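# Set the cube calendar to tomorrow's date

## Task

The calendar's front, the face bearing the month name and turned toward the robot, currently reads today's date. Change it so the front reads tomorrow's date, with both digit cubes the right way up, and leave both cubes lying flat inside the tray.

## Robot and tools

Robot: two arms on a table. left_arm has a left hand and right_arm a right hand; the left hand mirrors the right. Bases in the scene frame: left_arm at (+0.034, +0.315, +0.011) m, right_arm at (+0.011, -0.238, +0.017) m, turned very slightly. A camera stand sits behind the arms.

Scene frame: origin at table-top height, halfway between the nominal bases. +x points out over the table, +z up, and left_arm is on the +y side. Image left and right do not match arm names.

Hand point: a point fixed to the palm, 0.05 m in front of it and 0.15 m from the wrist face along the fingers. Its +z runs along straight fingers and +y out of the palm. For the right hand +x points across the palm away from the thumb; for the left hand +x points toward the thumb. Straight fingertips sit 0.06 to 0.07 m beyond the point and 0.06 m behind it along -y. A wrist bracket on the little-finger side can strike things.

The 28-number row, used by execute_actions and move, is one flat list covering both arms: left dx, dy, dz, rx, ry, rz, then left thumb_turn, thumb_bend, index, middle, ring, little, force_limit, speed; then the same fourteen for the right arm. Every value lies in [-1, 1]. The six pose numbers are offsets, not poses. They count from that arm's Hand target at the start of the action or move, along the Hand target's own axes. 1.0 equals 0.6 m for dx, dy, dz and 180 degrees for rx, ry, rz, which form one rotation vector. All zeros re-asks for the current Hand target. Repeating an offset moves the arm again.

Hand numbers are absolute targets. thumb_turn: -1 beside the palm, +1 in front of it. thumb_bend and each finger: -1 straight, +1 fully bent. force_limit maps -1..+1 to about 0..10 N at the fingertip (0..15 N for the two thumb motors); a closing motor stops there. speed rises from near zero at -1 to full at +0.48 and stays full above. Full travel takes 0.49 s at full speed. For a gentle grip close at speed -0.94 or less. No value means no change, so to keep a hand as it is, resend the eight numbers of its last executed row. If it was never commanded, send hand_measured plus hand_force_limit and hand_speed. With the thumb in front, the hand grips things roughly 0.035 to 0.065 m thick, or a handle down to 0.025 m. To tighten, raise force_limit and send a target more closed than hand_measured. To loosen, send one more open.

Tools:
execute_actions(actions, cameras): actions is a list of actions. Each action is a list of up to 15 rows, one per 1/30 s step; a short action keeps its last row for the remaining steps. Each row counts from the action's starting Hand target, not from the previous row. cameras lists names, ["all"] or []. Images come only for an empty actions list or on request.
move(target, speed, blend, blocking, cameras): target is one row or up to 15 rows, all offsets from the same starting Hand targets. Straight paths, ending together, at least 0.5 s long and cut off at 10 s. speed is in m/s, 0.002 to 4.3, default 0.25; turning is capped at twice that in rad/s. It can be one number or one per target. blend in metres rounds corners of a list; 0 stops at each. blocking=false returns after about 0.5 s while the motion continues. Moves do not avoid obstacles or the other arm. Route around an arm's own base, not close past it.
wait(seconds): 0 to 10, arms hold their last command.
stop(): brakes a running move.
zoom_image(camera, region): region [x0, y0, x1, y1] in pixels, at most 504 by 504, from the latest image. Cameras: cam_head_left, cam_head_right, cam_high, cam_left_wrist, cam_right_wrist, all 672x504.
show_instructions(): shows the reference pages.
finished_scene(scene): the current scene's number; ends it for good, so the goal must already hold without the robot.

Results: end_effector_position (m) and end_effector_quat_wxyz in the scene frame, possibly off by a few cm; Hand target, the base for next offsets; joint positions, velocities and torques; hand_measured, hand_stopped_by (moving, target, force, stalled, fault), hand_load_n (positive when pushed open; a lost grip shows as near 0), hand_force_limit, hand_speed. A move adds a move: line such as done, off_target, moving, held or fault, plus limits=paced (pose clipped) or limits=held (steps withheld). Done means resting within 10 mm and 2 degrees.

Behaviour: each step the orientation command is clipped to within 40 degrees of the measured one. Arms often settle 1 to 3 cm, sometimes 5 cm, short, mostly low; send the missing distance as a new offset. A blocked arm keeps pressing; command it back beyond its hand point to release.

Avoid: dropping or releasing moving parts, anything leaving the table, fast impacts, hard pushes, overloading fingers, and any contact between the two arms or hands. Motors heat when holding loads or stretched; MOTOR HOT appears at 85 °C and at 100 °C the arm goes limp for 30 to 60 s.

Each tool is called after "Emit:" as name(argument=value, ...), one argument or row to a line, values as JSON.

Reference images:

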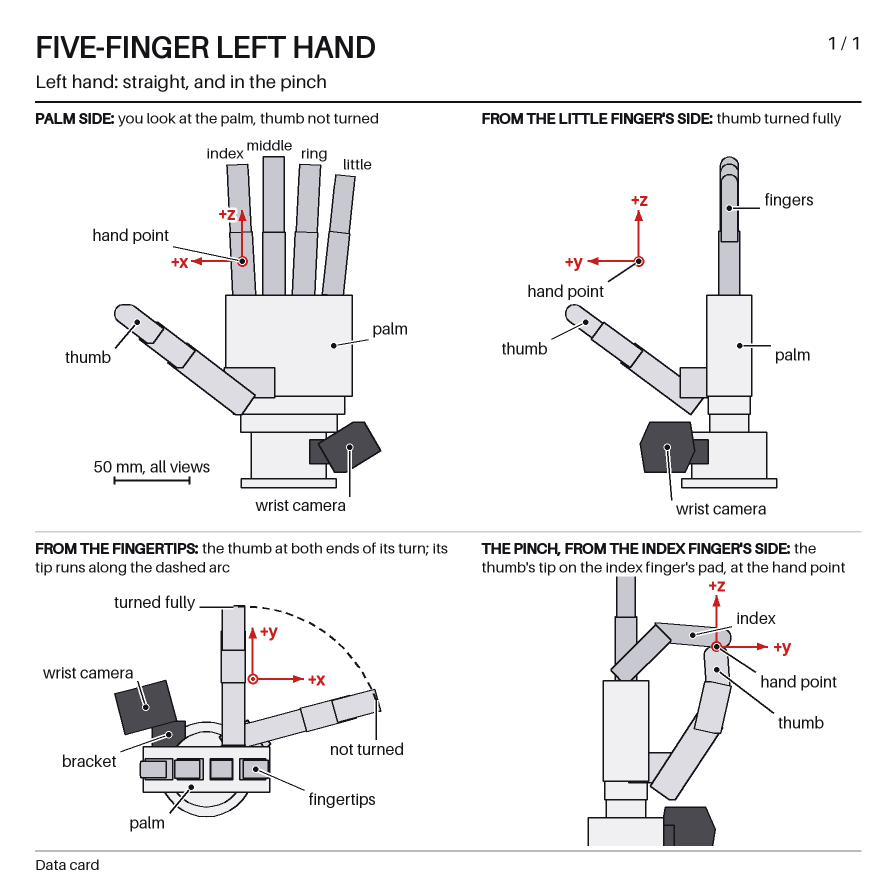

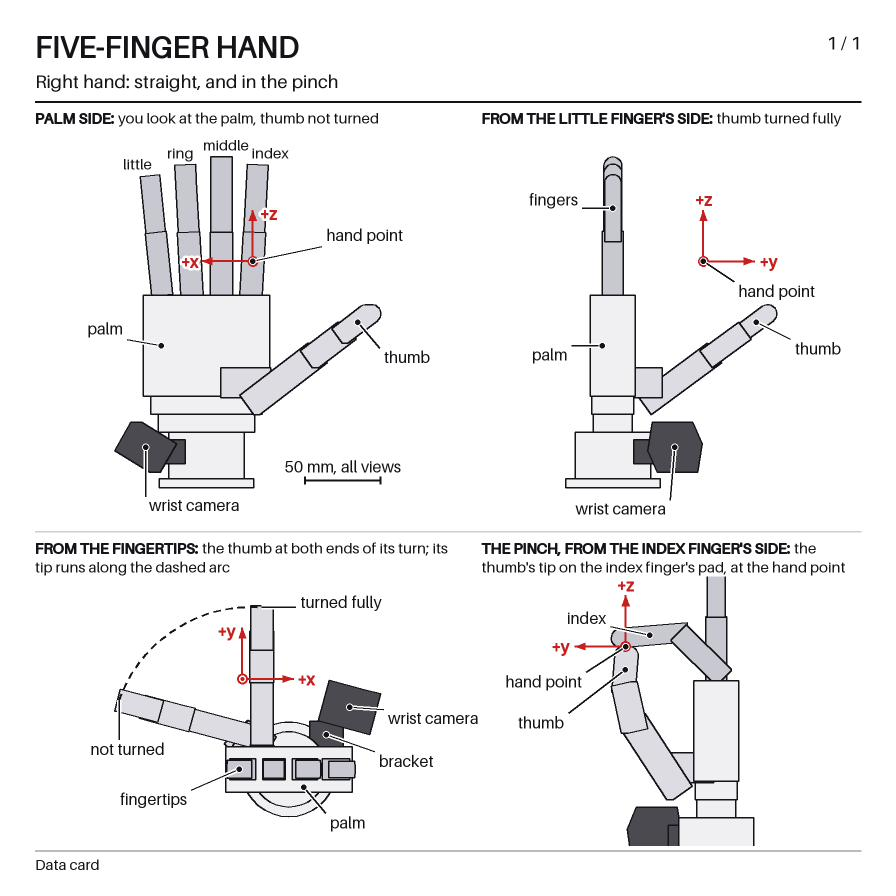

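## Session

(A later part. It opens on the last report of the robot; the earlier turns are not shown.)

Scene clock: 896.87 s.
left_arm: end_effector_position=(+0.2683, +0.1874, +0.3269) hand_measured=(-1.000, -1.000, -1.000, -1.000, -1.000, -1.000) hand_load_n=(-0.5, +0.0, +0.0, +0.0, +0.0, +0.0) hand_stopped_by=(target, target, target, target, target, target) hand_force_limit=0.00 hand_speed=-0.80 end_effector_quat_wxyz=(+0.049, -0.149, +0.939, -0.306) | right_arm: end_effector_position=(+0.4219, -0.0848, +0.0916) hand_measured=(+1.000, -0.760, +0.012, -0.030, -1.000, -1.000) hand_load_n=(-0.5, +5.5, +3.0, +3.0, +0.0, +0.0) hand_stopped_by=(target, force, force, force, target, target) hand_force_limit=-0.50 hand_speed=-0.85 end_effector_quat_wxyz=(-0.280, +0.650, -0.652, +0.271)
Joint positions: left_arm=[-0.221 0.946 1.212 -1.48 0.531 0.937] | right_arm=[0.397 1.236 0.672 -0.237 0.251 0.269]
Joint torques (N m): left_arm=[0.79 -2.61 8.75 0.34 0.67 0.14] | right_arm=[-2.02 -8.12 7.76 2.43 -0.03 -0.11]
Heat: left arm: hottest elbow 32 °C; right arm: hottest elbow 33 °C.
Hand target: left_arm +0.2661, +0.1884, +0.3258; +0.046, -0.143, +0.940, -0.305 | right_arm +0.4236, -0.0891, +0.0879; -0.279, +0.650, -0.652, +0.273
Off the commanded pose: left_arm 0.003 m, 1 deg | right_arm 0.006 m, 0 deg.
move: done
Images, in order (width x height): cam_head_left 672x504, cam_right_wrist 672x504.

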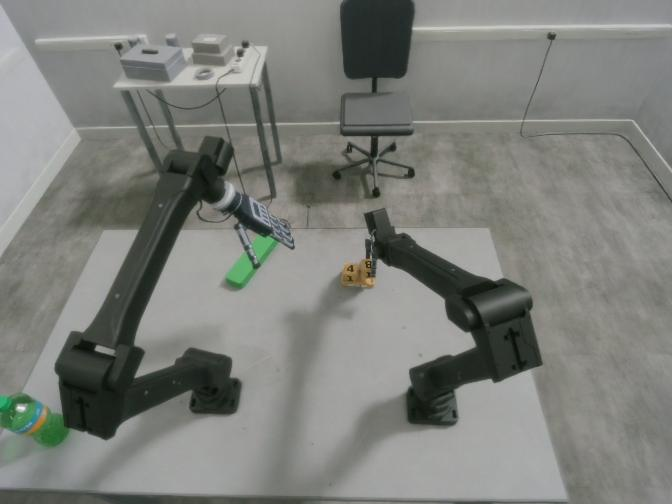

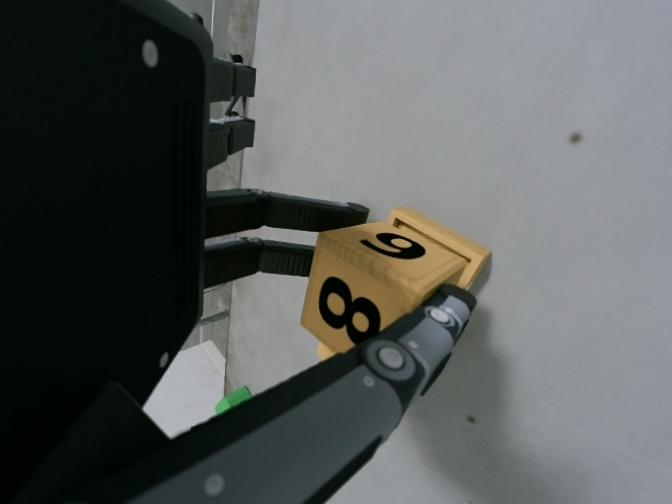

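Emit:
move(
  target=[0,0,0,0,0,0,-1,-1,-1,-1,-1,-1,0,-0.8,-0.0167,0.0212,0.0212,0,0,0,1,-0.6,0.15,0.15,-1,-1,-0.5,-0.85],
  speed=0.06,
  cameras=["cam_head_left","cam_right_wrist"],
)

Emit:
zoom_image(
  camera="cam_head_left",
  region=[330, 240, 390, 300],
)

Scene clock: 907.87 s.
left_arm: end_effector_position=(+0.2683, +0.1874, +0.3269) hand_measured=(-1.000, -1.000, -1.000, -1.000, -1.000, -1.000) hand_load_n=(+0.0, +0.0, +0.0, +0.0, +0.0, +0.0) hand_stopped_by=(target, target, target, target, target, target) hand_force_limit=0.00 hand_speed=-0.80 end_effector_quat_wxyz=(+0.049, -0.149, +0.939, -0.306) | right_arm: end_effector_position=(+0.4252, -0.0842, +0.0764) hand_measured=(+1.000, -0.760, +0.012, -0.030, -1.000, -1.000) hand_load_n=(+0.0, +5.5, +3.0, +3.0, +0.0, +0.0) hand_stopped_by=(target, force, force, force, target, target) hand_force_limit=-0.50 hand_speed=-0.85 end_effector_quat_wxyz=(-0.279, +0.649, -0.652, +0.276)
Joint positions: left_arm=[-0.221 0.946 1.212 -1.48 0.531 0.937] | right_arm=[0.401 1.274 0.654 -0.179 0.264 0.269]
Joint torques (N m): left_arm=[0.91 -2.73 8.69 0.35 0.67 0.13] | right_arm=[-0.21 -7.71 7.58 2.41 0.16 0.1]
Heat: left arm: hottest elbow 32 °C; right arm: hottest elbow 32 °C.
Hand target: left_arm +0.2661, +0.1884, +0.3258; +0.046, -0.143, +0.940, -0.305 | right_arm +0.4240, -0.0789, +0.0699; -0.279, +0.650, -0.652, +0.273
Off the commanded pose: left_arm 0.003 m, 1 deg | right_arm 0.008 m, 0 deg.
move: done
Images, in order (width x height): cam_head_left 672x504, cam_right_wrist 672x504.

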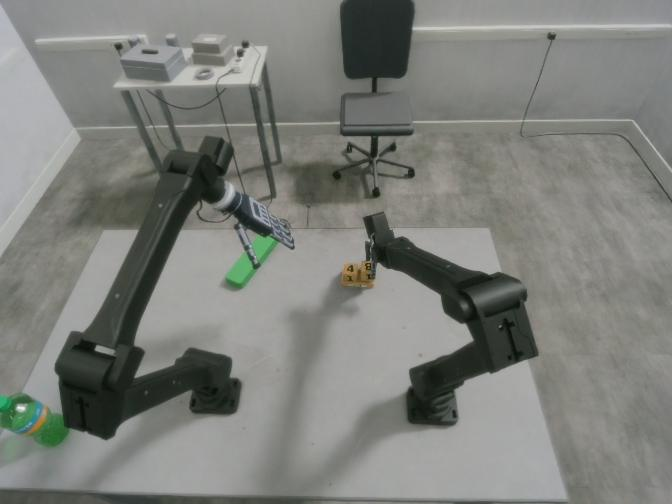

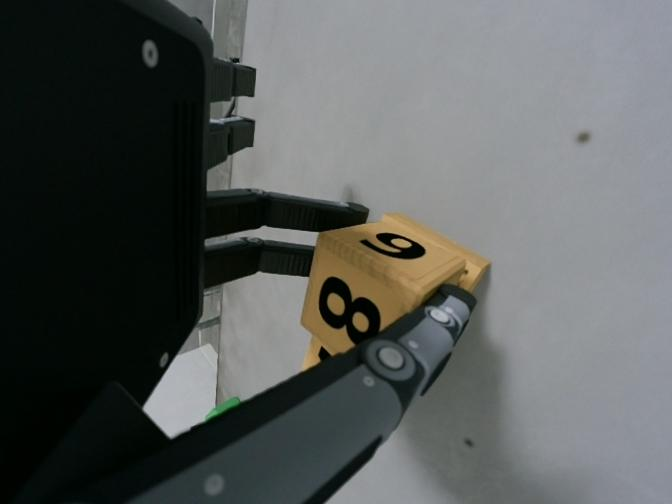

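Scaled by 8.400.

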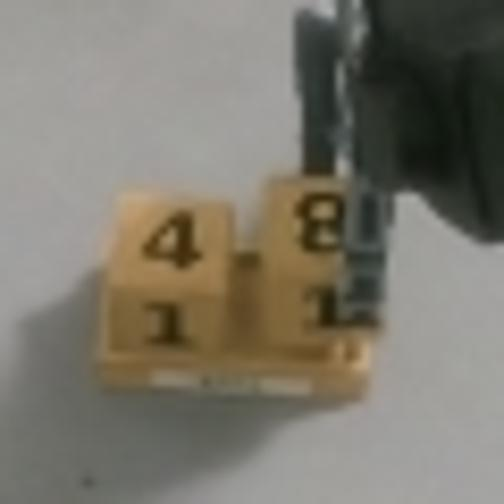

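Emit:
move(
  target=[0,0,0,0,0,0,-1,-1,-1,-1,-1,-1,0,-0.8,-0.015,0,0,0,0,0,1,-0.6,0.15,0.15,-1,-1,-0.5,-0.85],
  speed=0.06,
  cameras=["cam_head_left"],
)

Emit:
zoom_image(
  camera="cam_head_left",
  region=[330, 240, 390, 300],
)

Scene clock: 912.97 s.
left_arm: end_effector_position=(+0.2683, +0.1874, +0.3269) hand_measured=(-1.000, -1.000, -1.000, -1.000, -1.000, -1.000) hand_load_n=(-0.5, +0.0, -0.5, +0.0, +0.0, +0.0) hand_stopped_by=(target, target, target, target, target, target) hand_force_limit=0.00 hand_speed=-0.80 end_effector_quat_wxyz=(+0.049, -0.149, +0.939, -0.306) | right_arm: end_effector_position=(+0.4224, -0.0762, +0.0743) hand_measured=(+1.000, -0.760, +0.012, -0.030, -1.000, -1.000) hand_load_n=(+0.0, +5.5, +3.0, +3.0, +0.0, +0.0) hand_stopped_by=(target, force, force, force, target, target) hand_force_limit=-0.50 hand_speed=-0.85 end_effector_quat_wxyz=(-0.278, +0.649, -0.652, +0.276)
Joint positions: left_arm=[-0.221 0.946 1.212 -1.48 0.531 0.937] | right_arm=[0.427 1.28 0.654 -0.179 0.281 0.287]
Joint torques (N m): left_arm=[0.79 -2.67 8.75 0.38 0.66 0.14] | right_arm=[-0.32 -7.53 8.29 2.24 0.17 0.12]
Heat: left arm: hottest elbow 32 °C; right arm: hottest elbow 32 °C.
Hand target: left_arm +0.2661, +0.1884, +0.3258; +0.046, -0.143, +0.940, -0.305 | right_arm +0.4240, -0.0701, +0.0701; -0.279, +0.649, -0.652, +0.273
Off the commanded pose: left_arm 0.003 m, 1 deg | right_arm 0.008 m, 0 deg.
move: done
Images, in order (width x height): cam_head_left 672x504.

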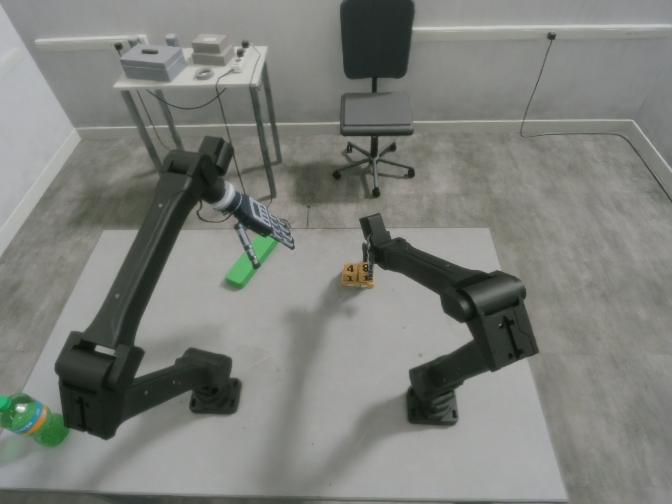

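Scaled by 8.400.

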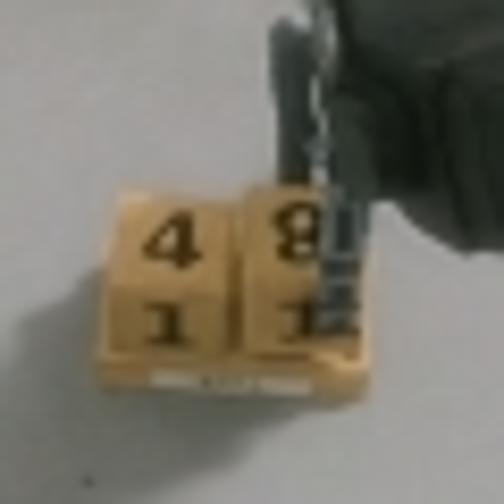

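Emit:
move(
  target=[0,0,0,0,0,0,-1,-1,-1,-1,-1,-1,0,-0.8,0,0.015,0.012,0,0,0,1,-0.6,0.15,0.15,-1,-1,-0.5,-0.85],
  speed=0.05,
  cameras=["cam_head_left","cam_right_wrist"],
)

Emit:
zoom_image(
  camera="cam_head_left",
  region=[330, 240, 390, 300],
)

Scene clock: 919.60 s.
left_arm: end_effector_position=(+0.2683, +0.1874, +0.3269) hand_measured=(-1.000, -1.000, -1.000, -1.000, -1.000, -1.000) hand_load_n=(+0.0, +0.0, +0.0, +0.0, +0.0, +0.0) hand_stopped_by=(target, target, target, target, target, target) hand_force_limit=0.00 hand_speed=-0.80 end_effector_quat_wxyz=(+0.049, -0.149, +0.939, -0.306) | right_arm: end_effector_position=(+0.4250, -0.0750, +0.0668) hand_measured=(+1.000, -0.760, +0.012, -0.030, -1.000, -1.000) hand_load_n=(+0.0, +5.5, +3.0, +3.0, +0.0, +0.0) hand_stopped_by=(target, force, force, force, target, target) hand_force_limit=-0.50 hand_speed=-0.85 end_effector_quat_wxyz=(-0.280, +0.648, -0.652, +0.277)
Joint positions: left_arm=[-0.221 0.946 1.212 -1.48 0.531 0.937] | right_arm=[0.427 1.303 0.646 -0.144 0.283 0.289]
Joint torques (N m): left_arm=[0.73 -2.61 8.7 0.32 0.67 0.15] | right_arm=[-0.15 -7.71 7.35 2.45 0.16 0.1]
Heat: left arm: hottest elbow 32 °C; right arm: hottest elbow 32 °C.
Hand target: left_arm +0.2661, +0.1884, +0.3258; +0.046, -0.143, +0.940, -0.305 | right_arm +0.4230, -0.0698, +0.0587; -0.279, +0.649, -0.652, +0.273
Off the commanded pose: left_arm 0.003 m, 1 deg | right_arm 0.010 m, 0 deg.
move: done
Images, in order (width x height): cam_head_left 672x504, cam_right_wrist 672x504.

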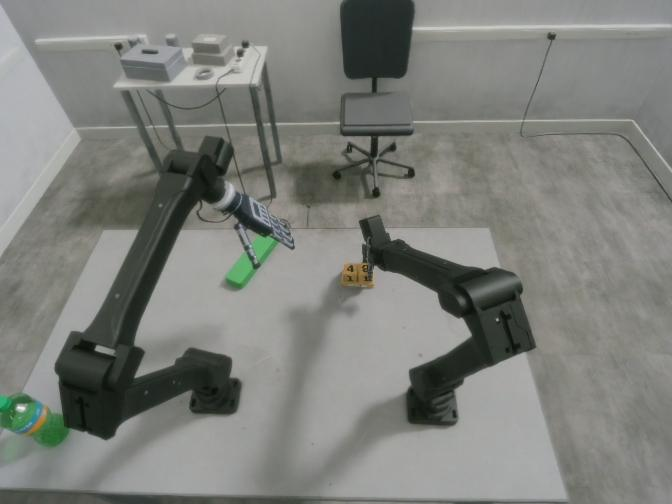

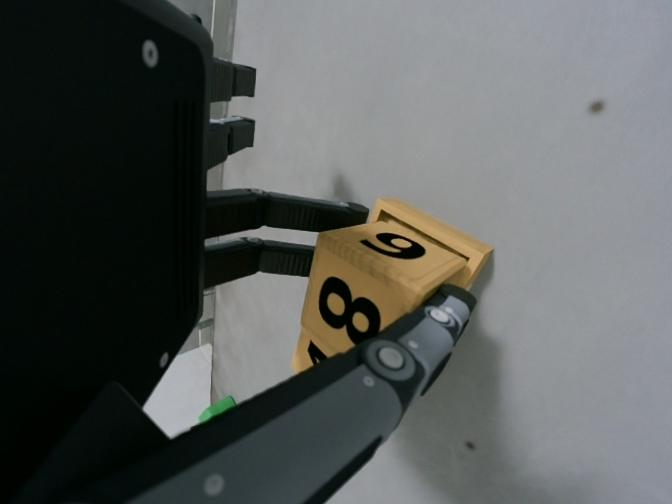

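Scaled by 8.400.

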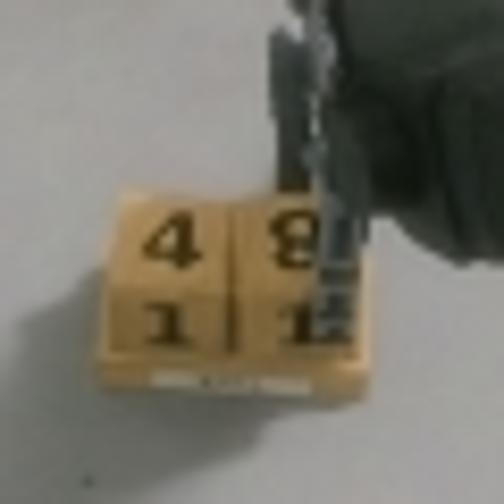

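Emit:
move(
  target=[0,0,0,0,0,0,-1,-1,-1,-1,-1,-1,0,-0.8,0,0.0153,0.0035,0,0,0,1,-0.6,0.15,0.15,-1,-1,-0.5,-0.85],
  speed=0.05,
  cameras=["cam_head_left","cam_right_wrist"],
)

Emit:
zoom_image(
  camera="cam_right_wrist",
  region=[280, 180, 530, 430],
)

Scene clock: 926.40 s.
left_arm: end_effector_position=(+0.2683, +0.1874, +0.3269) hand_measured=(-1.000, -1.000, -1.000, -1.000, -1.000, -1.000) hand_load_n=(+0.0, +0.0, -0.5, +0.0, +0.0, +0.0) hand_stopped_by=(target, target, target, target, target, target) hand_force_limit=0.00 hand_speed=-0.80 end_effector_quat_wxyz=(+0.049, -0.149, +0.939, -0.306) | right_arm: end_effector_position=(+0.4224, -0.0743, +0.0623) hand_measured=(+1.000, -0.760, +0.012, -0.030, -1.000, -1.000) hand_load_n=(-0.5, +5.0, +2.0, +2.5, +0.0, +0.0) hand_stopped_by=(target, force, force, force, target, target) hand_force_limit=-0.50 hand_speed=-0.85 end_effector_quat_wxyz=(-0.284, +0.646, -0.651, +0.279)
Joint positions: left_arm=[-0.221 0.946 1.212 -1.48 0.531 0.937] | right_arm=[0.432 1.304 0.629 -0.117 0.287 0.293]
Joint torques (N m): left_arm=[0.73 -2.73 8.73 0.34 0.66 0.14] | right_arm=[-0.15 -7.36 6.97 2.41 0.16 0.1]
Heat: left arm: hottest elbow 32 °C; right arm: hottest elbow 32 °C.
Hand target: left_arm +0.2661, +0.1884, +0.3258; +0.046, -0.143, +0.940, -0.305 | right_arm +0.4182, -0.0696, +0.0507; -0.279, +0.649, -0.652, +0.273
Off the commanded pose: left_arm 0.003 m, 1 deg | right_arm 0.013 m, 1 deg.
move: off_target (right_arm)
Images, in order (width x height): cam_head_left 672x504, cam_right_wrist 672x504.

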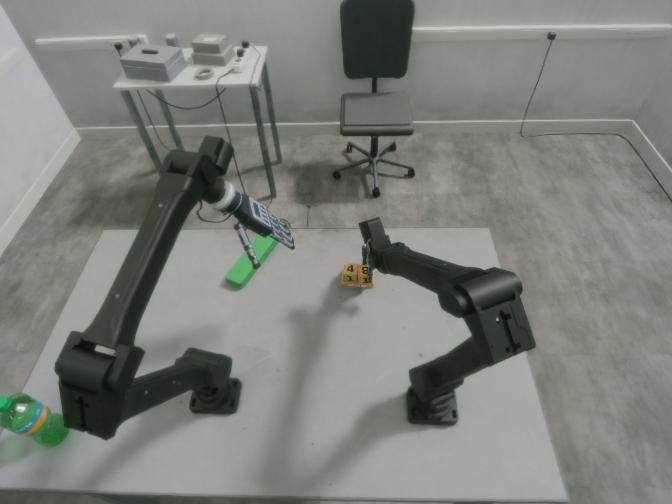

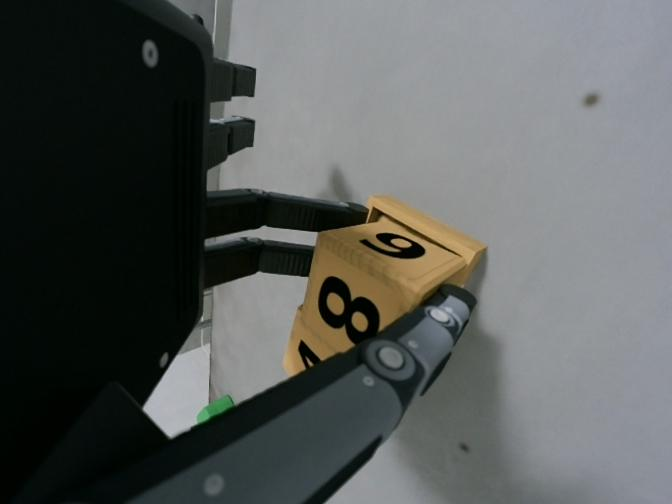

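Scaled by 2.016.

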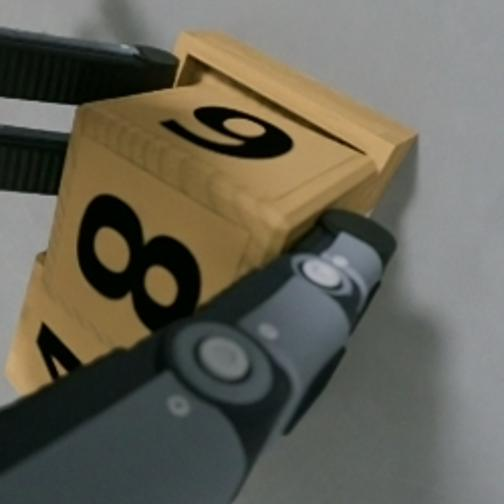

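Emit:
zoom_image(
  camera="cam_head_left",
  region=[330, 240, 390, 300],
)

Scaled by 8.400.

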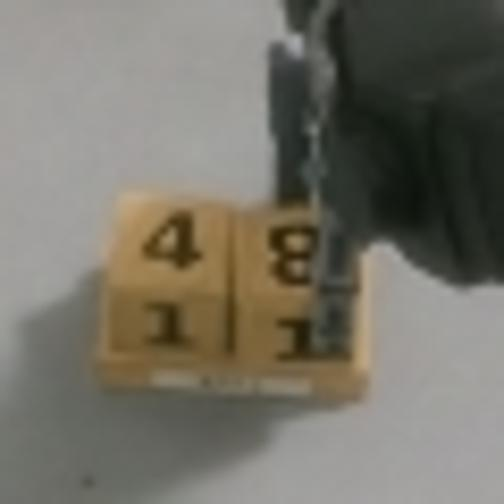

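Emit:
move(
  target=[0,0,0,0,0,0,-1,-1,-1,-1,-1,-1,0,-0.8,0,-0.0202,-0.0018,0,0,0,1,-0.6,0.15,0.15,-1,-1,-0.5,-0.85],
  speed=0.05,
  cameras=["cam_head_left"],
)

Emit:
zoom_image(
  camera="cam_head_left",
  region=[330, 240, 390, 300],
)

Scene clock: 941.30 s.
left_arm: end_effector_position=(+0.2683, +0.1874, +0.3269) hand_measured=(-1.000, -1.000, -1.000, -1.000, -1.000, -1.000) hand_load_n=(+0.0, +0.0, +0.0, +0.0, +0.0, +0.0) hand_stopped_by=(target, target, target, target, target, target) hand_force_limit=0.00 hand_speed=-0.80 end_effector_quat_wxyz=(+0.049, -0.149, +0.939, -0.306) | right_arm: end_effector_position=(+0.4222, -0.0743, +0.0621) hand_measured=(+1.000, -0.760, +0.012, -0.030, -1.000, -1.000) hand_load_n=(-0.5, +5.0, +2.5, +2.5, +0.0, +0.0) hand_stopped_by=(target, force, force, force, target, target) hand_force_limit=-0.50 hand_speed=-0.85 end_effector_quat_wxyz=(-0.283, +0.646, -0.651, +0.279)
Joint positions: left_arm=[-0.221 0.946 1.212 -1.48 0.531 0.937] | right_arm=[0.432 1.304 0.629 -0.118 0.286 0.293]
Joint torques (N m): left_arm=[0.79 -2.73 8.75 0.35 0.67 0.13] | right_arm=[-0.85 -7.41 9.31 1.22 -0.05 0.03]
Heat: left arm: hottest elbow 32 °C; right arm: hottest elbow 32 °C.
Hand target: left_arm +0.2661, +0.1884, +0.3258; +0.046, -0.143, +0.940, -0.305 | right_arm +0.4258, -0.0697, +0.0602; -0.279, +0.649, -0.652, +0.273
Off the commanded pose: left_arm 0.003 m, 1 deg | right_arm 0.006 m, 1 deg.
move: done
Images, in order (width x height): cam_head_left 672x504.

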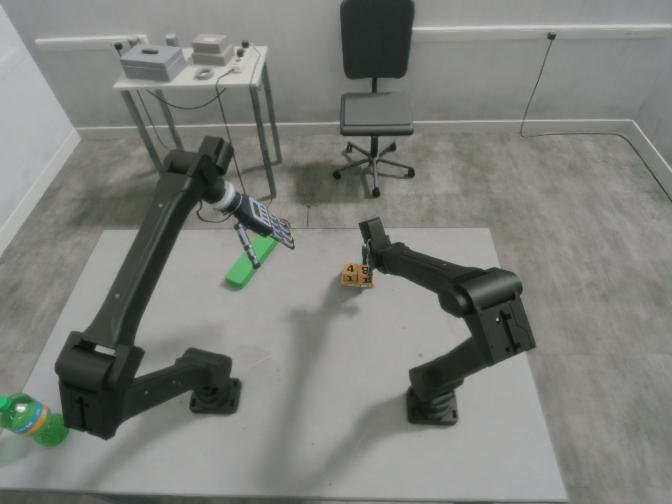

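Scaled by 8.400.

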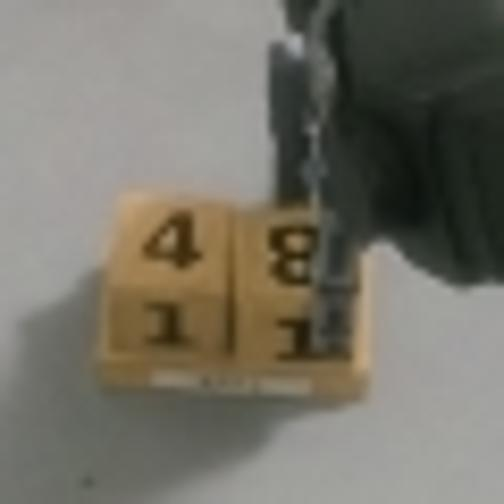

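Emit:
move(
  target=[0,0,0,0,0,0,-1,-1,-1,-1,-1,-1,0,-0.8,0,-0.015,-0.006,0.004,0,0,1,-0.6,0.15,0.15,-1,-1,-0.5,-0.85],
  speed=0.05,
  cameras=["cam_head_left"],
)

Emit:
zoom_image(
  camera="cam_head_left",
  region=[330, 240, 390, 300],
)

Scene clock: 947.17 s.
left_arm: end_effector_position=(+0.2683, +0.1874, +0.3269) hand_measured=(-1.000, -1.000, -1.000, -1.000, -1.000, -1.000) hand_load_n=(+0.0, +0.0, +0.0, +0.0, +0.0, +0.0) hand_stopped_by=(target, target, target, target, target, target) hand_force_limit=0.00 hand_speed=-0.80 end_effector_quat_wxyz=(+0.049, -0.149, +0.939, -0.306) | right_arm: end_effector_position=(+0.4203, -0.0751, +0.0607) hand_measured=(+1.000, -0.760, +0.012, -0.030, -1.000, -1.000) hand_load_n=(-0.5, +3.5, +2.5, +1.5, +0.0, +0.0) hand_stopped_by=(target, force, force, force, target, target) hand_force_limit=-0.50 hand_speed=-0.85 end_effector_quat_wxyz=(-0.280, +0.648, -0.652, +0.277)
Joint positions: left_arm=[-0.221 0.946 1.212 -1.48 0.531 0.937] | right_arm=[0.432 1.304 0.629 -0.127 0.286 0.293]
Joint torques (N m): left_arm=[0.91 -2.61 8.76 0.34 0.66 0.15] | right_arm=[-1.03 -8.47 10.15 1.09 0.04 -0.02]
Heat: left arm: hottest elbow 32 °C; right arm: hottest elbow 32 °C.
Hand target: left_arm +0.2661, +0.1884, +0.3258; +0.046, -0.143, +0.940, -0.305 | right_arm +0.4295, -0.0698, +0.0692; -0.284, +0.648, -0.651, +0.277
Off the commanded pose: left_arm 0.003 m, 1 deg | right_arm 0.013 m, 0 deg.
move: off_target (right_arm)
Images, in order (width x height): cam_head_left 672x504.

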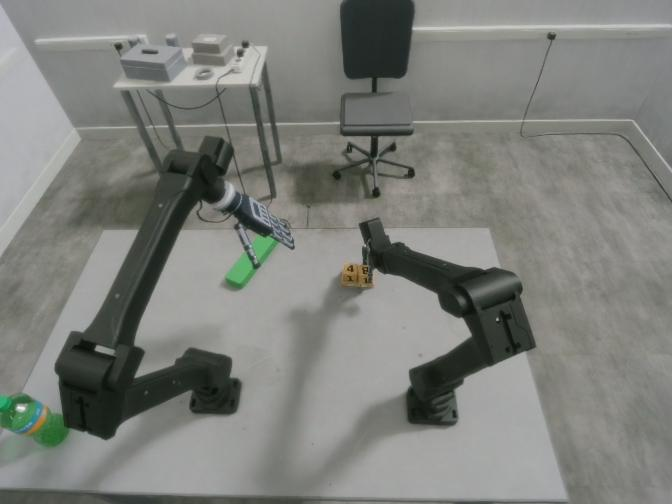

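Scaled by 8.400.

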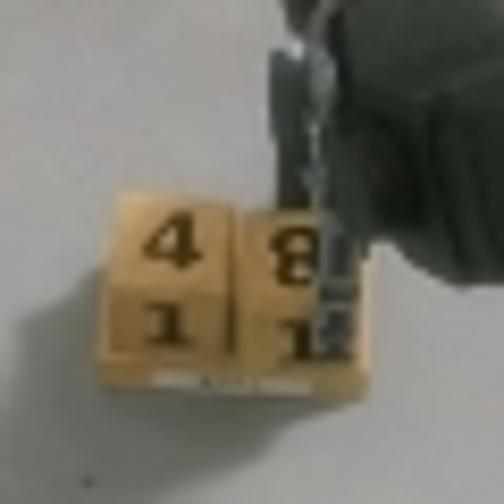

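Emit:
move(
  target=[0,0,0,0,0,0,-1,-1,-1,-1,-1,-1,0,-0.8,0,-0.0177,-0.0059,0,0,0,1,-0.6,0.15,0.15,-1,-1,-0.5,-0.85],
  speed=0.05,
  cameras=["cam_head_left"],
)

Emit:
zoom_image(
  camera="cam_head_left",
  region=[330, 240, 390, 300],
)

Scene clock: 953.13 s.
left_arm: end_effector_position=(+0.2683, +0.1874, +0.3269) hand_measured=(-1.000, -1.000, -1.000, -1.000, -1.000, -1.000) hand_load_n=(+0.0, +0.0, +0.5, +0.0, +0.0, +0.0) hand_stopped_by=(target, target, target, target, target, target) hand_force_limit=0.00 hand_speed=-0.80 end_effector_quat_wxyz=(+0.049, -0.149, +0.939, -0.306) | right_arm: end_effector_position=(+0.4170, -0.0759, +0.0602) hand_measured=(+1.000, -0.760, +0.012, -0.030, -1.000, -1.000) hand_load_n=(-0.5, +3.5, +2.5, +1.0, +0.0, +0.0) hand_stopped_by=(target, force, force, force, target, target) hand_force_limit=-0.50 hand_speed=-0.85 end_effector_quat_wxyz=(-0.269, +0.653, -0.654, +0.271)
Joint positions: left_arm=[-0.221 0.946 1.212 -1.48 0.531 0.937] | right_arm=[0.432 1.304 0.641 -0.166 0.284 0.293]
Joint torques (N m): left_arm=[0.73 -2.67 8.73 0.32 0.65 0.13] | right_arm=[-1.44 -9.29 11.07 1.35 0.01 -0.07]
Heat: left arm: hottest elbow 32 °C; right arm: hottest elbow 32 °C.
Hand target: left_arm +0.2661, +0.1884, +0.3258; +0.046, -0.143, +0.940, -0.305 | right_arm +0.4341, -0.0699, +0.0792; -0.283, +0.648, -0.651, +0.277
Off the commanded pose: left_arm 0.003 m, 1 deg | right_arm 0.026 m, 2 deg.
move: off_target (right_arm)
Images, in order (width x height): cam_head_left 672x504.

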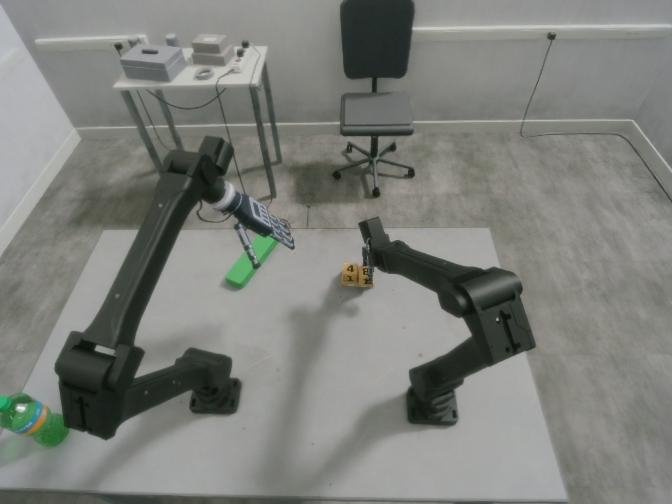

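Scaled by 8.400.

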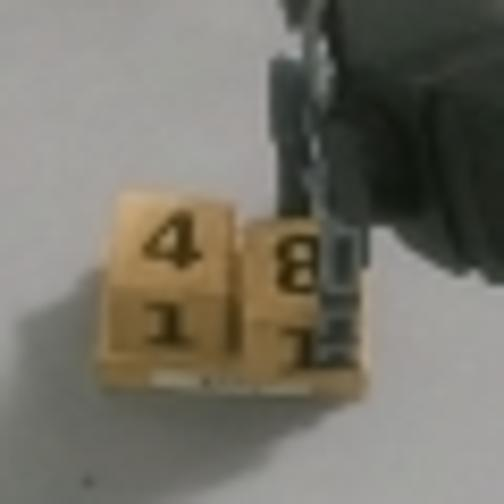

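Emit:
move(
  target=[0,0,0,0,0,0,-1,-1,-1,-1,-1,-1,0,-0.8,0,-0.04,-0.0448,0,0,0,1,-0.6,0.15,0.15,-1,-1,-0.5,-0.85],
  speed=0.08,
  cameras=["cam_head_left","cam_right_wrist"],
)

Emit:
zoom_image(
  camera="cam_head_left",
  region=[330, 240, 390, 300],
)

Scene clock: 962.80 s.
left_arm: end_effector_position=(+0.2683, +0.1874, +0.3269) hand_measured=(-1.000, -1.000, -1.000, -1.000, -1.000, -1.000) hand_load_n=(+0.0, +0.0, +0.0, +0.0, +0.0, +0.0) hand_stopped_by=(target, target, target, target, target, target) hand_force_limit=0.00 hand_speed=-0.80 end_effector_quat_wxyz=(+0.049, -0.149, +0.939, -0.306) | right_arm: end_effector_position=(+0.4161, -0.0763, +0.0945) hand_measured=(+1.000, -0.760, +0.012, -0.030, -1.000, -1.000) hand_load_n=(-0.5, +3.5, +2.5, +1.0, +0.0, +0.0) hand_stopped_by=(target, force, force, force, target, target) hand_force_limit=-0.50 hand_speed=-0.85 end_effector_quat_wxyz=(-0.268, +0.654, -0.654, +0.271)
Joint positions: left_arm=[-0.221 0.946 1.212 -1.48 0.531 0.937] | right_arm=[0.432 1.235 0.692 -0.289 0.284 0.293]
Joint torques (N m): left_arm=[0.91 -2.78 8.77 0.38 0.66 0.13] | right_arm=[-1.2 -9.05 11.55 1.35 0.06 -0.05]
Heat: left arm: hottest elbow 32 °C; right arm: hottest elbow 33 °C.
Hand target: left_arm +0.2661, +0.1884, +0.3258; +0.046, -0.143, +0.940, -0.305 | right_arm +0.4310, -0.0702, +0.1151; -0.283, +0.648, -0.651, +0.277
Off the commanded pose: left_arm 0.003 m, 1 deg | right_arm 0.026 m, 2 deg.
move: off_target (right_arm)
Images, in order (width x height): cam_head_left 672x504, cam_right_wrist 672x504.

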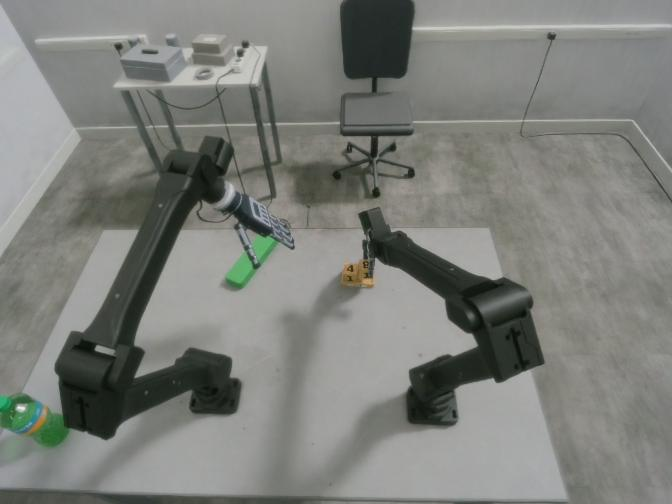

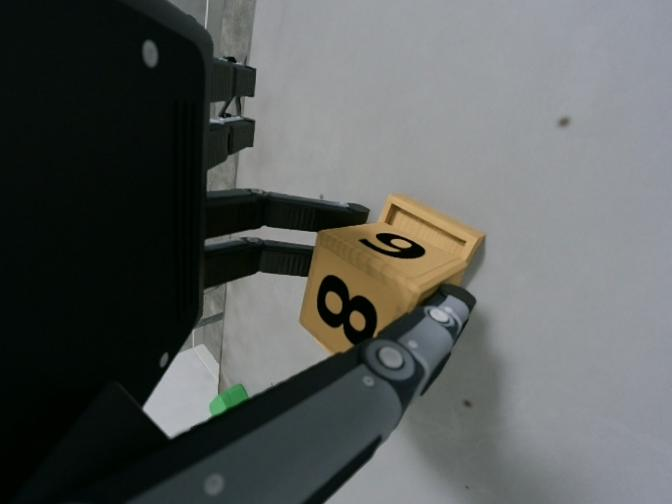

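Scaled by 8.400.

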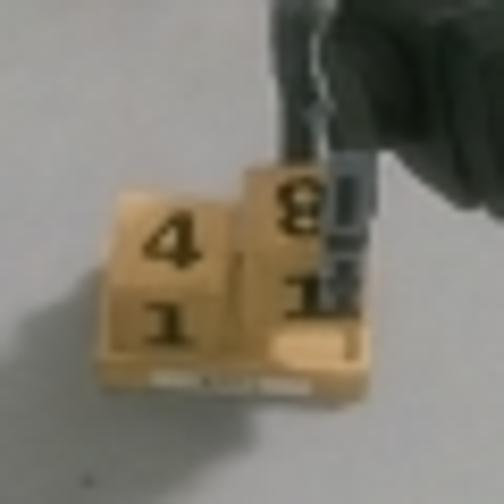

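Emit:
move(
  target=[0,0,0,0,0,0,-1,-1,-1,-1,-1,-1,0,-0.8,0.0022,0.0613,0.0542,-0.003,0,0,1,-0.6,0.15,0.15,-1,-1,-0.5,-0.85],
  speed=0.06,
  cameras=["cam_head_left","cam_right_wrist"],
)

Emit:
zoom_image(
  camera="cam_head_left",
  region=[330, 240, 390, 300],
)

Scene clock: 984.83 s.
left_arm: end_effector_position=(+0.2683, +0.1874, +0.3269) hand_measured=(-1.000, -1.000, -1.000, -1.000, -1.000, -1.000) hand_load_n=(+0.0, +0.0, +0.0, +0.0, +0.0, +0.0) hand_stopped_by=(target, target, target, target, target, target) hand_force_limit=0.00 hand_speed=-0.80 end_effector_quat_wxyz=(+0.049, -0.149, +0.939, -0.306) | right_arm: end_effector_position=(+0.4284, -0.0705, +0.0719) hand_measured=(+1.000, -0.760, +0.012, -0.030, -1.000, -1.000) hand_load_n=(-0.5, +3.0, +2.0, +1.0, +0.0, +0.0) hand_stopped_by=(target, force, force, force, target, target) hand_force_limit=-0.50 hand_speed=-0.85 end_effector_quat_wxyz=(-0.282, +0.648, -0.651, +0.275)
Joint positions: left_arm=[-0.221 0.946 1.212 -1.48 0.531 0.937] | right_arm=[0.432 1.305 0.666 -0.161 0.281 0.293]
Joint torques (N m): left_arm=[0.91 -2.73 8.73 0.36 0.66 0.14] | right_arm=[-1.44 -8.18 7.58 2.43 0 -0.04]
Heat: left arm: hottest elbow 32 °C; right arm: hottest elbow 34 °C.
Hand target: left_arm +0.2661, +0.1884, +0.3258; +0.046, -0.143, +0.940, -0.305 | right_arm +0.4295, -0.0711, +0.0660; -0.280, +0.649, -0.652, +0.274
Off the commanded pose: left_arm 0.003 m, 1 deg | right_arm 0.006 m, 0 deg.
move: done
Images, in order (width x height): cam_head_left 672x504, cam_right_wrist 672x504.

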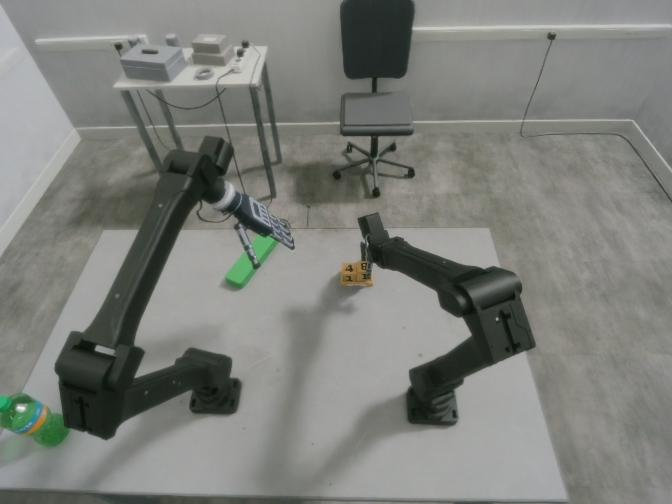

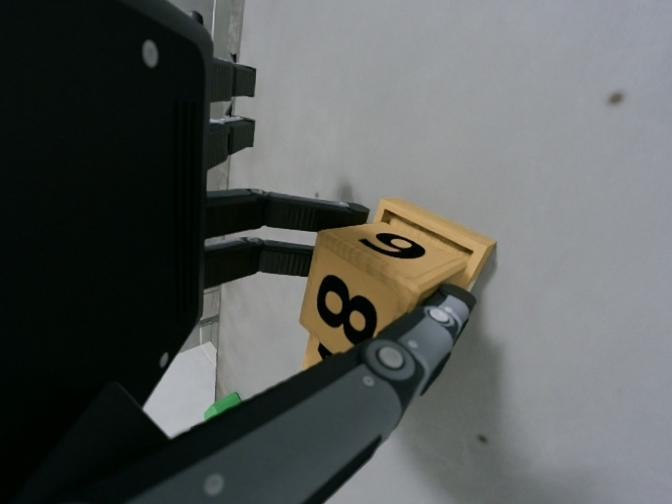

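Scaled by 8.400.

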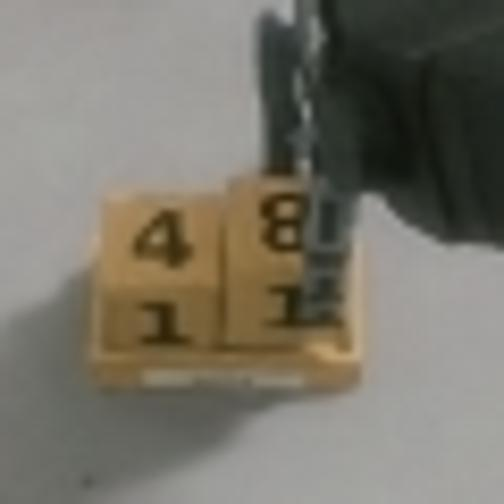

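Emit:
move(
  target=[0,0,0,0,0,0,-1,-1,-1,-1,-1,-1,0,-0.8,0.0023,0.0124,0.0206,0,0,0,1,-0.6,0.15,0.15,-1,-1,-0.5,-0.85],
  speed=0.05,
  cameras=["cam_head_left","cam_right_wrist"],
)

Emit:
zoom_image(
  camera="cam_head_left",
  region=[330, 240, 390, 300],
)

Scene clock: 993.07 s.
left_arm: end_effector_position=(+0.2683, +0.1874, +0.3269) hand_measured=(-1.000, -1.000, -1.000, -1.000, -1.000, -1.000) hand_load_n=(-0.5, +0.0, +0.0, +0.0, +0.0, +0.0) hand_stopped_by=(target, target, target, target, target, target) hand_force_limit=0.00 hand_speed=-0.80 end_effector_quat_wxyz=(+0.049, -0.149, +0.939, -0.306) | right_arm: end_effector_position=(+0.4321, -0.0684, +0.0601) hand_measured=(+1.000, -0.760, +0.012, -0.030, -1.000, -1.000) hand_load_n=(-0.5, +3.5, +2.5, +1.0, +0.0, +0.0) hand_stopped_by=(target, force, force, force, target, target) hand_force_limit=-0.50 hand_speed=-0.85 end_effector_quat_wxyz=(-0.285, +0.648, -0.650, +0.275)
Joint positions: left_arm=[-0.221 0.946 1.212 -1.48 0.531 0.937] | right_arm=[0.432 1.34 0.656 -0.111 0.278 0.291]
Joint torques (N m): left_arm=[0.79 -2.61 8.73 0.32 0.66 0.14] | right_arm=[-1.96 -8.18 7.21 2.5 -0.06 -0.09]
Heat: left arm: hottest elbow 32 °C; right arm: hottest elbow 33 °C.
Hand target: left_arm +0.2661, +0.1884, +0.3258; +0.046, -0.143, +0.940, -0.305 | right_arm +0.4332, -0.0725, +0.0520; -0.280, +0.649, -0.652, +0.274
Off the commanded pose: left_arm 0.003 m, 1 deg | right_arm 0.009 m, 1 deg.
move: done
Images, in order (width x height): cam_head_left 672x504, cam_right_wrist 672x504.

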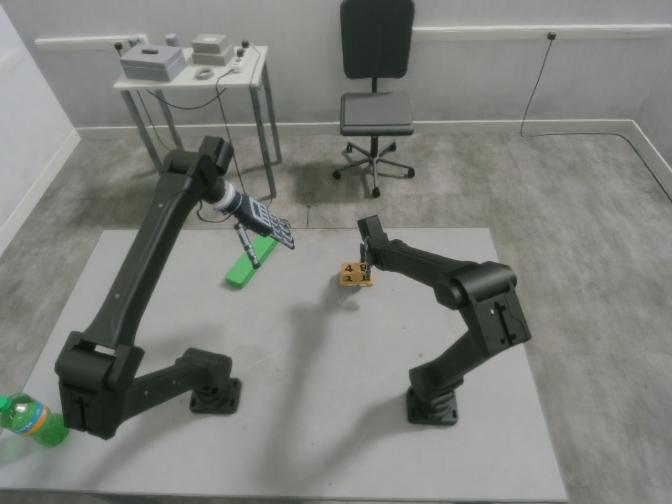

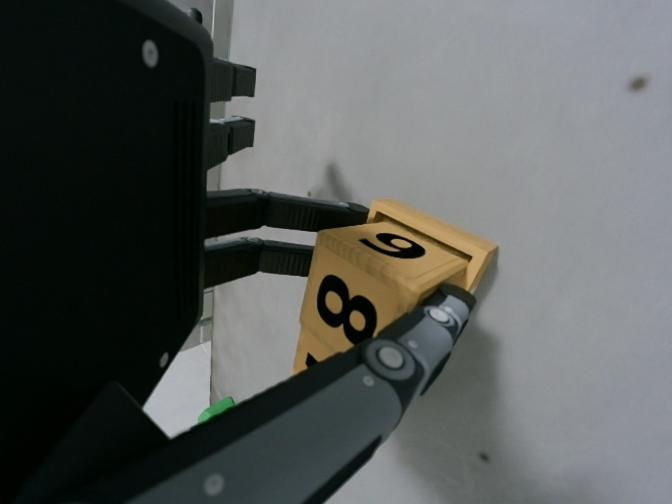

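Scaled by 8.400.

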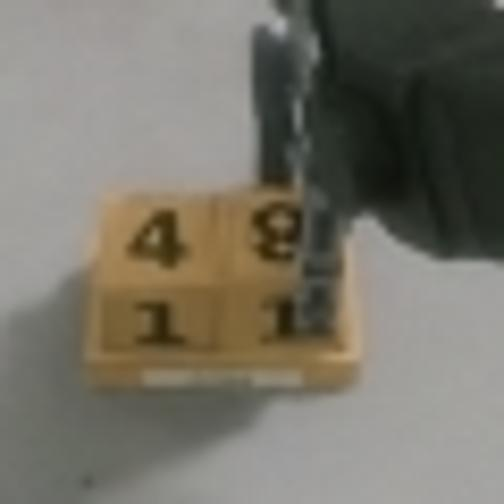

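Emit:
move(
  target=[0,0,0,0,0,0,-1,-1,-1,-1,-1,-1,0,-0.8,0.008,0.0105,0.0105,0,0,0,1,-0.6,0.15,0.15,-1,-1,-0.5,-0.85],
  speed=0.05,
  cameras=["cam_head_left","cam_right_wrist"],
)

Emit:
zoom_image(
  camera="cam_head_left",
  region=[330, 240, 390, 300],
)

Scene clock: 998.33 s.
left_arm: end_effector_position=(+0.2683, +0.1874, +0.3269) hand_measured=(-1.000, -1.000, -1.000, -1.000, -1.000, -1.000) hand_load_n=(+0.0, +0.0, +0.0, +0.0, +0.0, +0.0) hand_stopped_by=(target, target, target, target, target, target) hand_force_limit=0.00 hand_speed=-0.80 end_effector_quat_wxyz=(+0.049, -0.149, +0.939, -0.306) | right_arm: end_effector_position=(+0.4338, -0.0706, +0.0546) hand_measured=(+1.000, -0.760, +0.012, -0.030, -1.000, -1.000) hand_load_n=(+0.0, +3.0, +2.0, +1.0, +0.0, +0.0) hand_stopped_by=(target, force, force, force, target, target) hand_force_limit=-0.50 hand_speed=-0.85 end_effector_quat_wxyz=(-0.289, +0.647, -0.650, +0.275)
Joint positions: left_arm=[-0.221 0.946 1.212 -1.48 0.531 0.937] | right_arm=[0.422 1.352 0.643 -0.075 0.267 0.286]
Joint torques (N m): left_arm=[0.85 -2.73 8.73 0.35 0.66 0.14] | right_arm=[-2.14 -7.88 6.87 2.45 0.01 -0.12]
Heat: left arm: hottest elbow 32 °C; right arm: hottest elbow 33 °C.
Hand target: left_arm +0.2661, +0.1884, +0.3258; +0.046, -0.143, +0.940, -0.305 | right_arm +0.4334, -0.0772, +0.0430; -0.280, +0.649, -0.652, +0.274
Off the commanded pose: left_arm 0.003 m, 1 deg | right_arm 0.013 m, 1 deg.
move: off_target (right_arm)
Images, in order (width x height): cam_head_left 672x504, cam_right_wrist 672x504.

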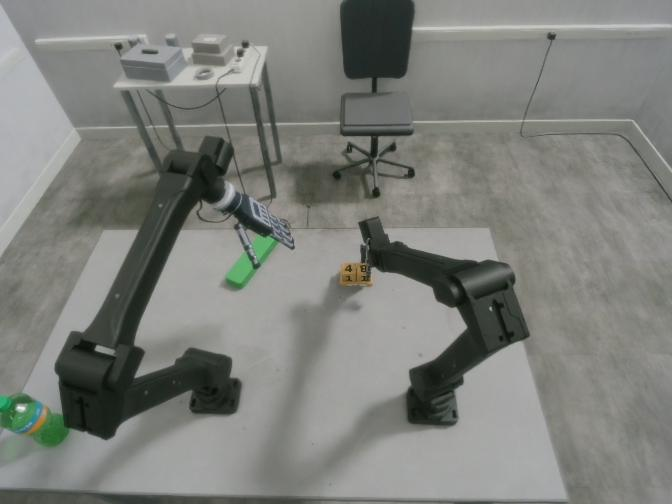

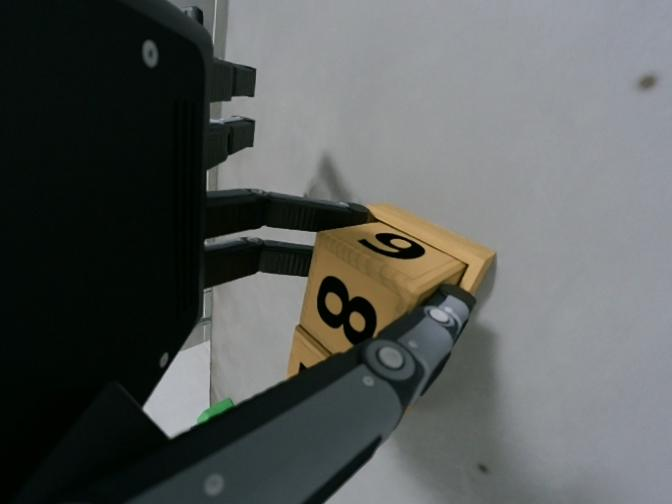

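Scaled by 8.400.

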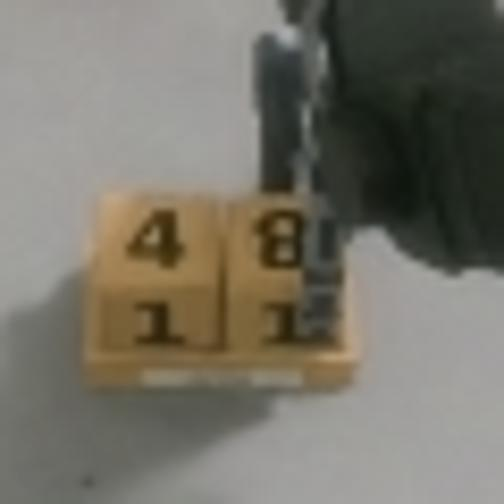

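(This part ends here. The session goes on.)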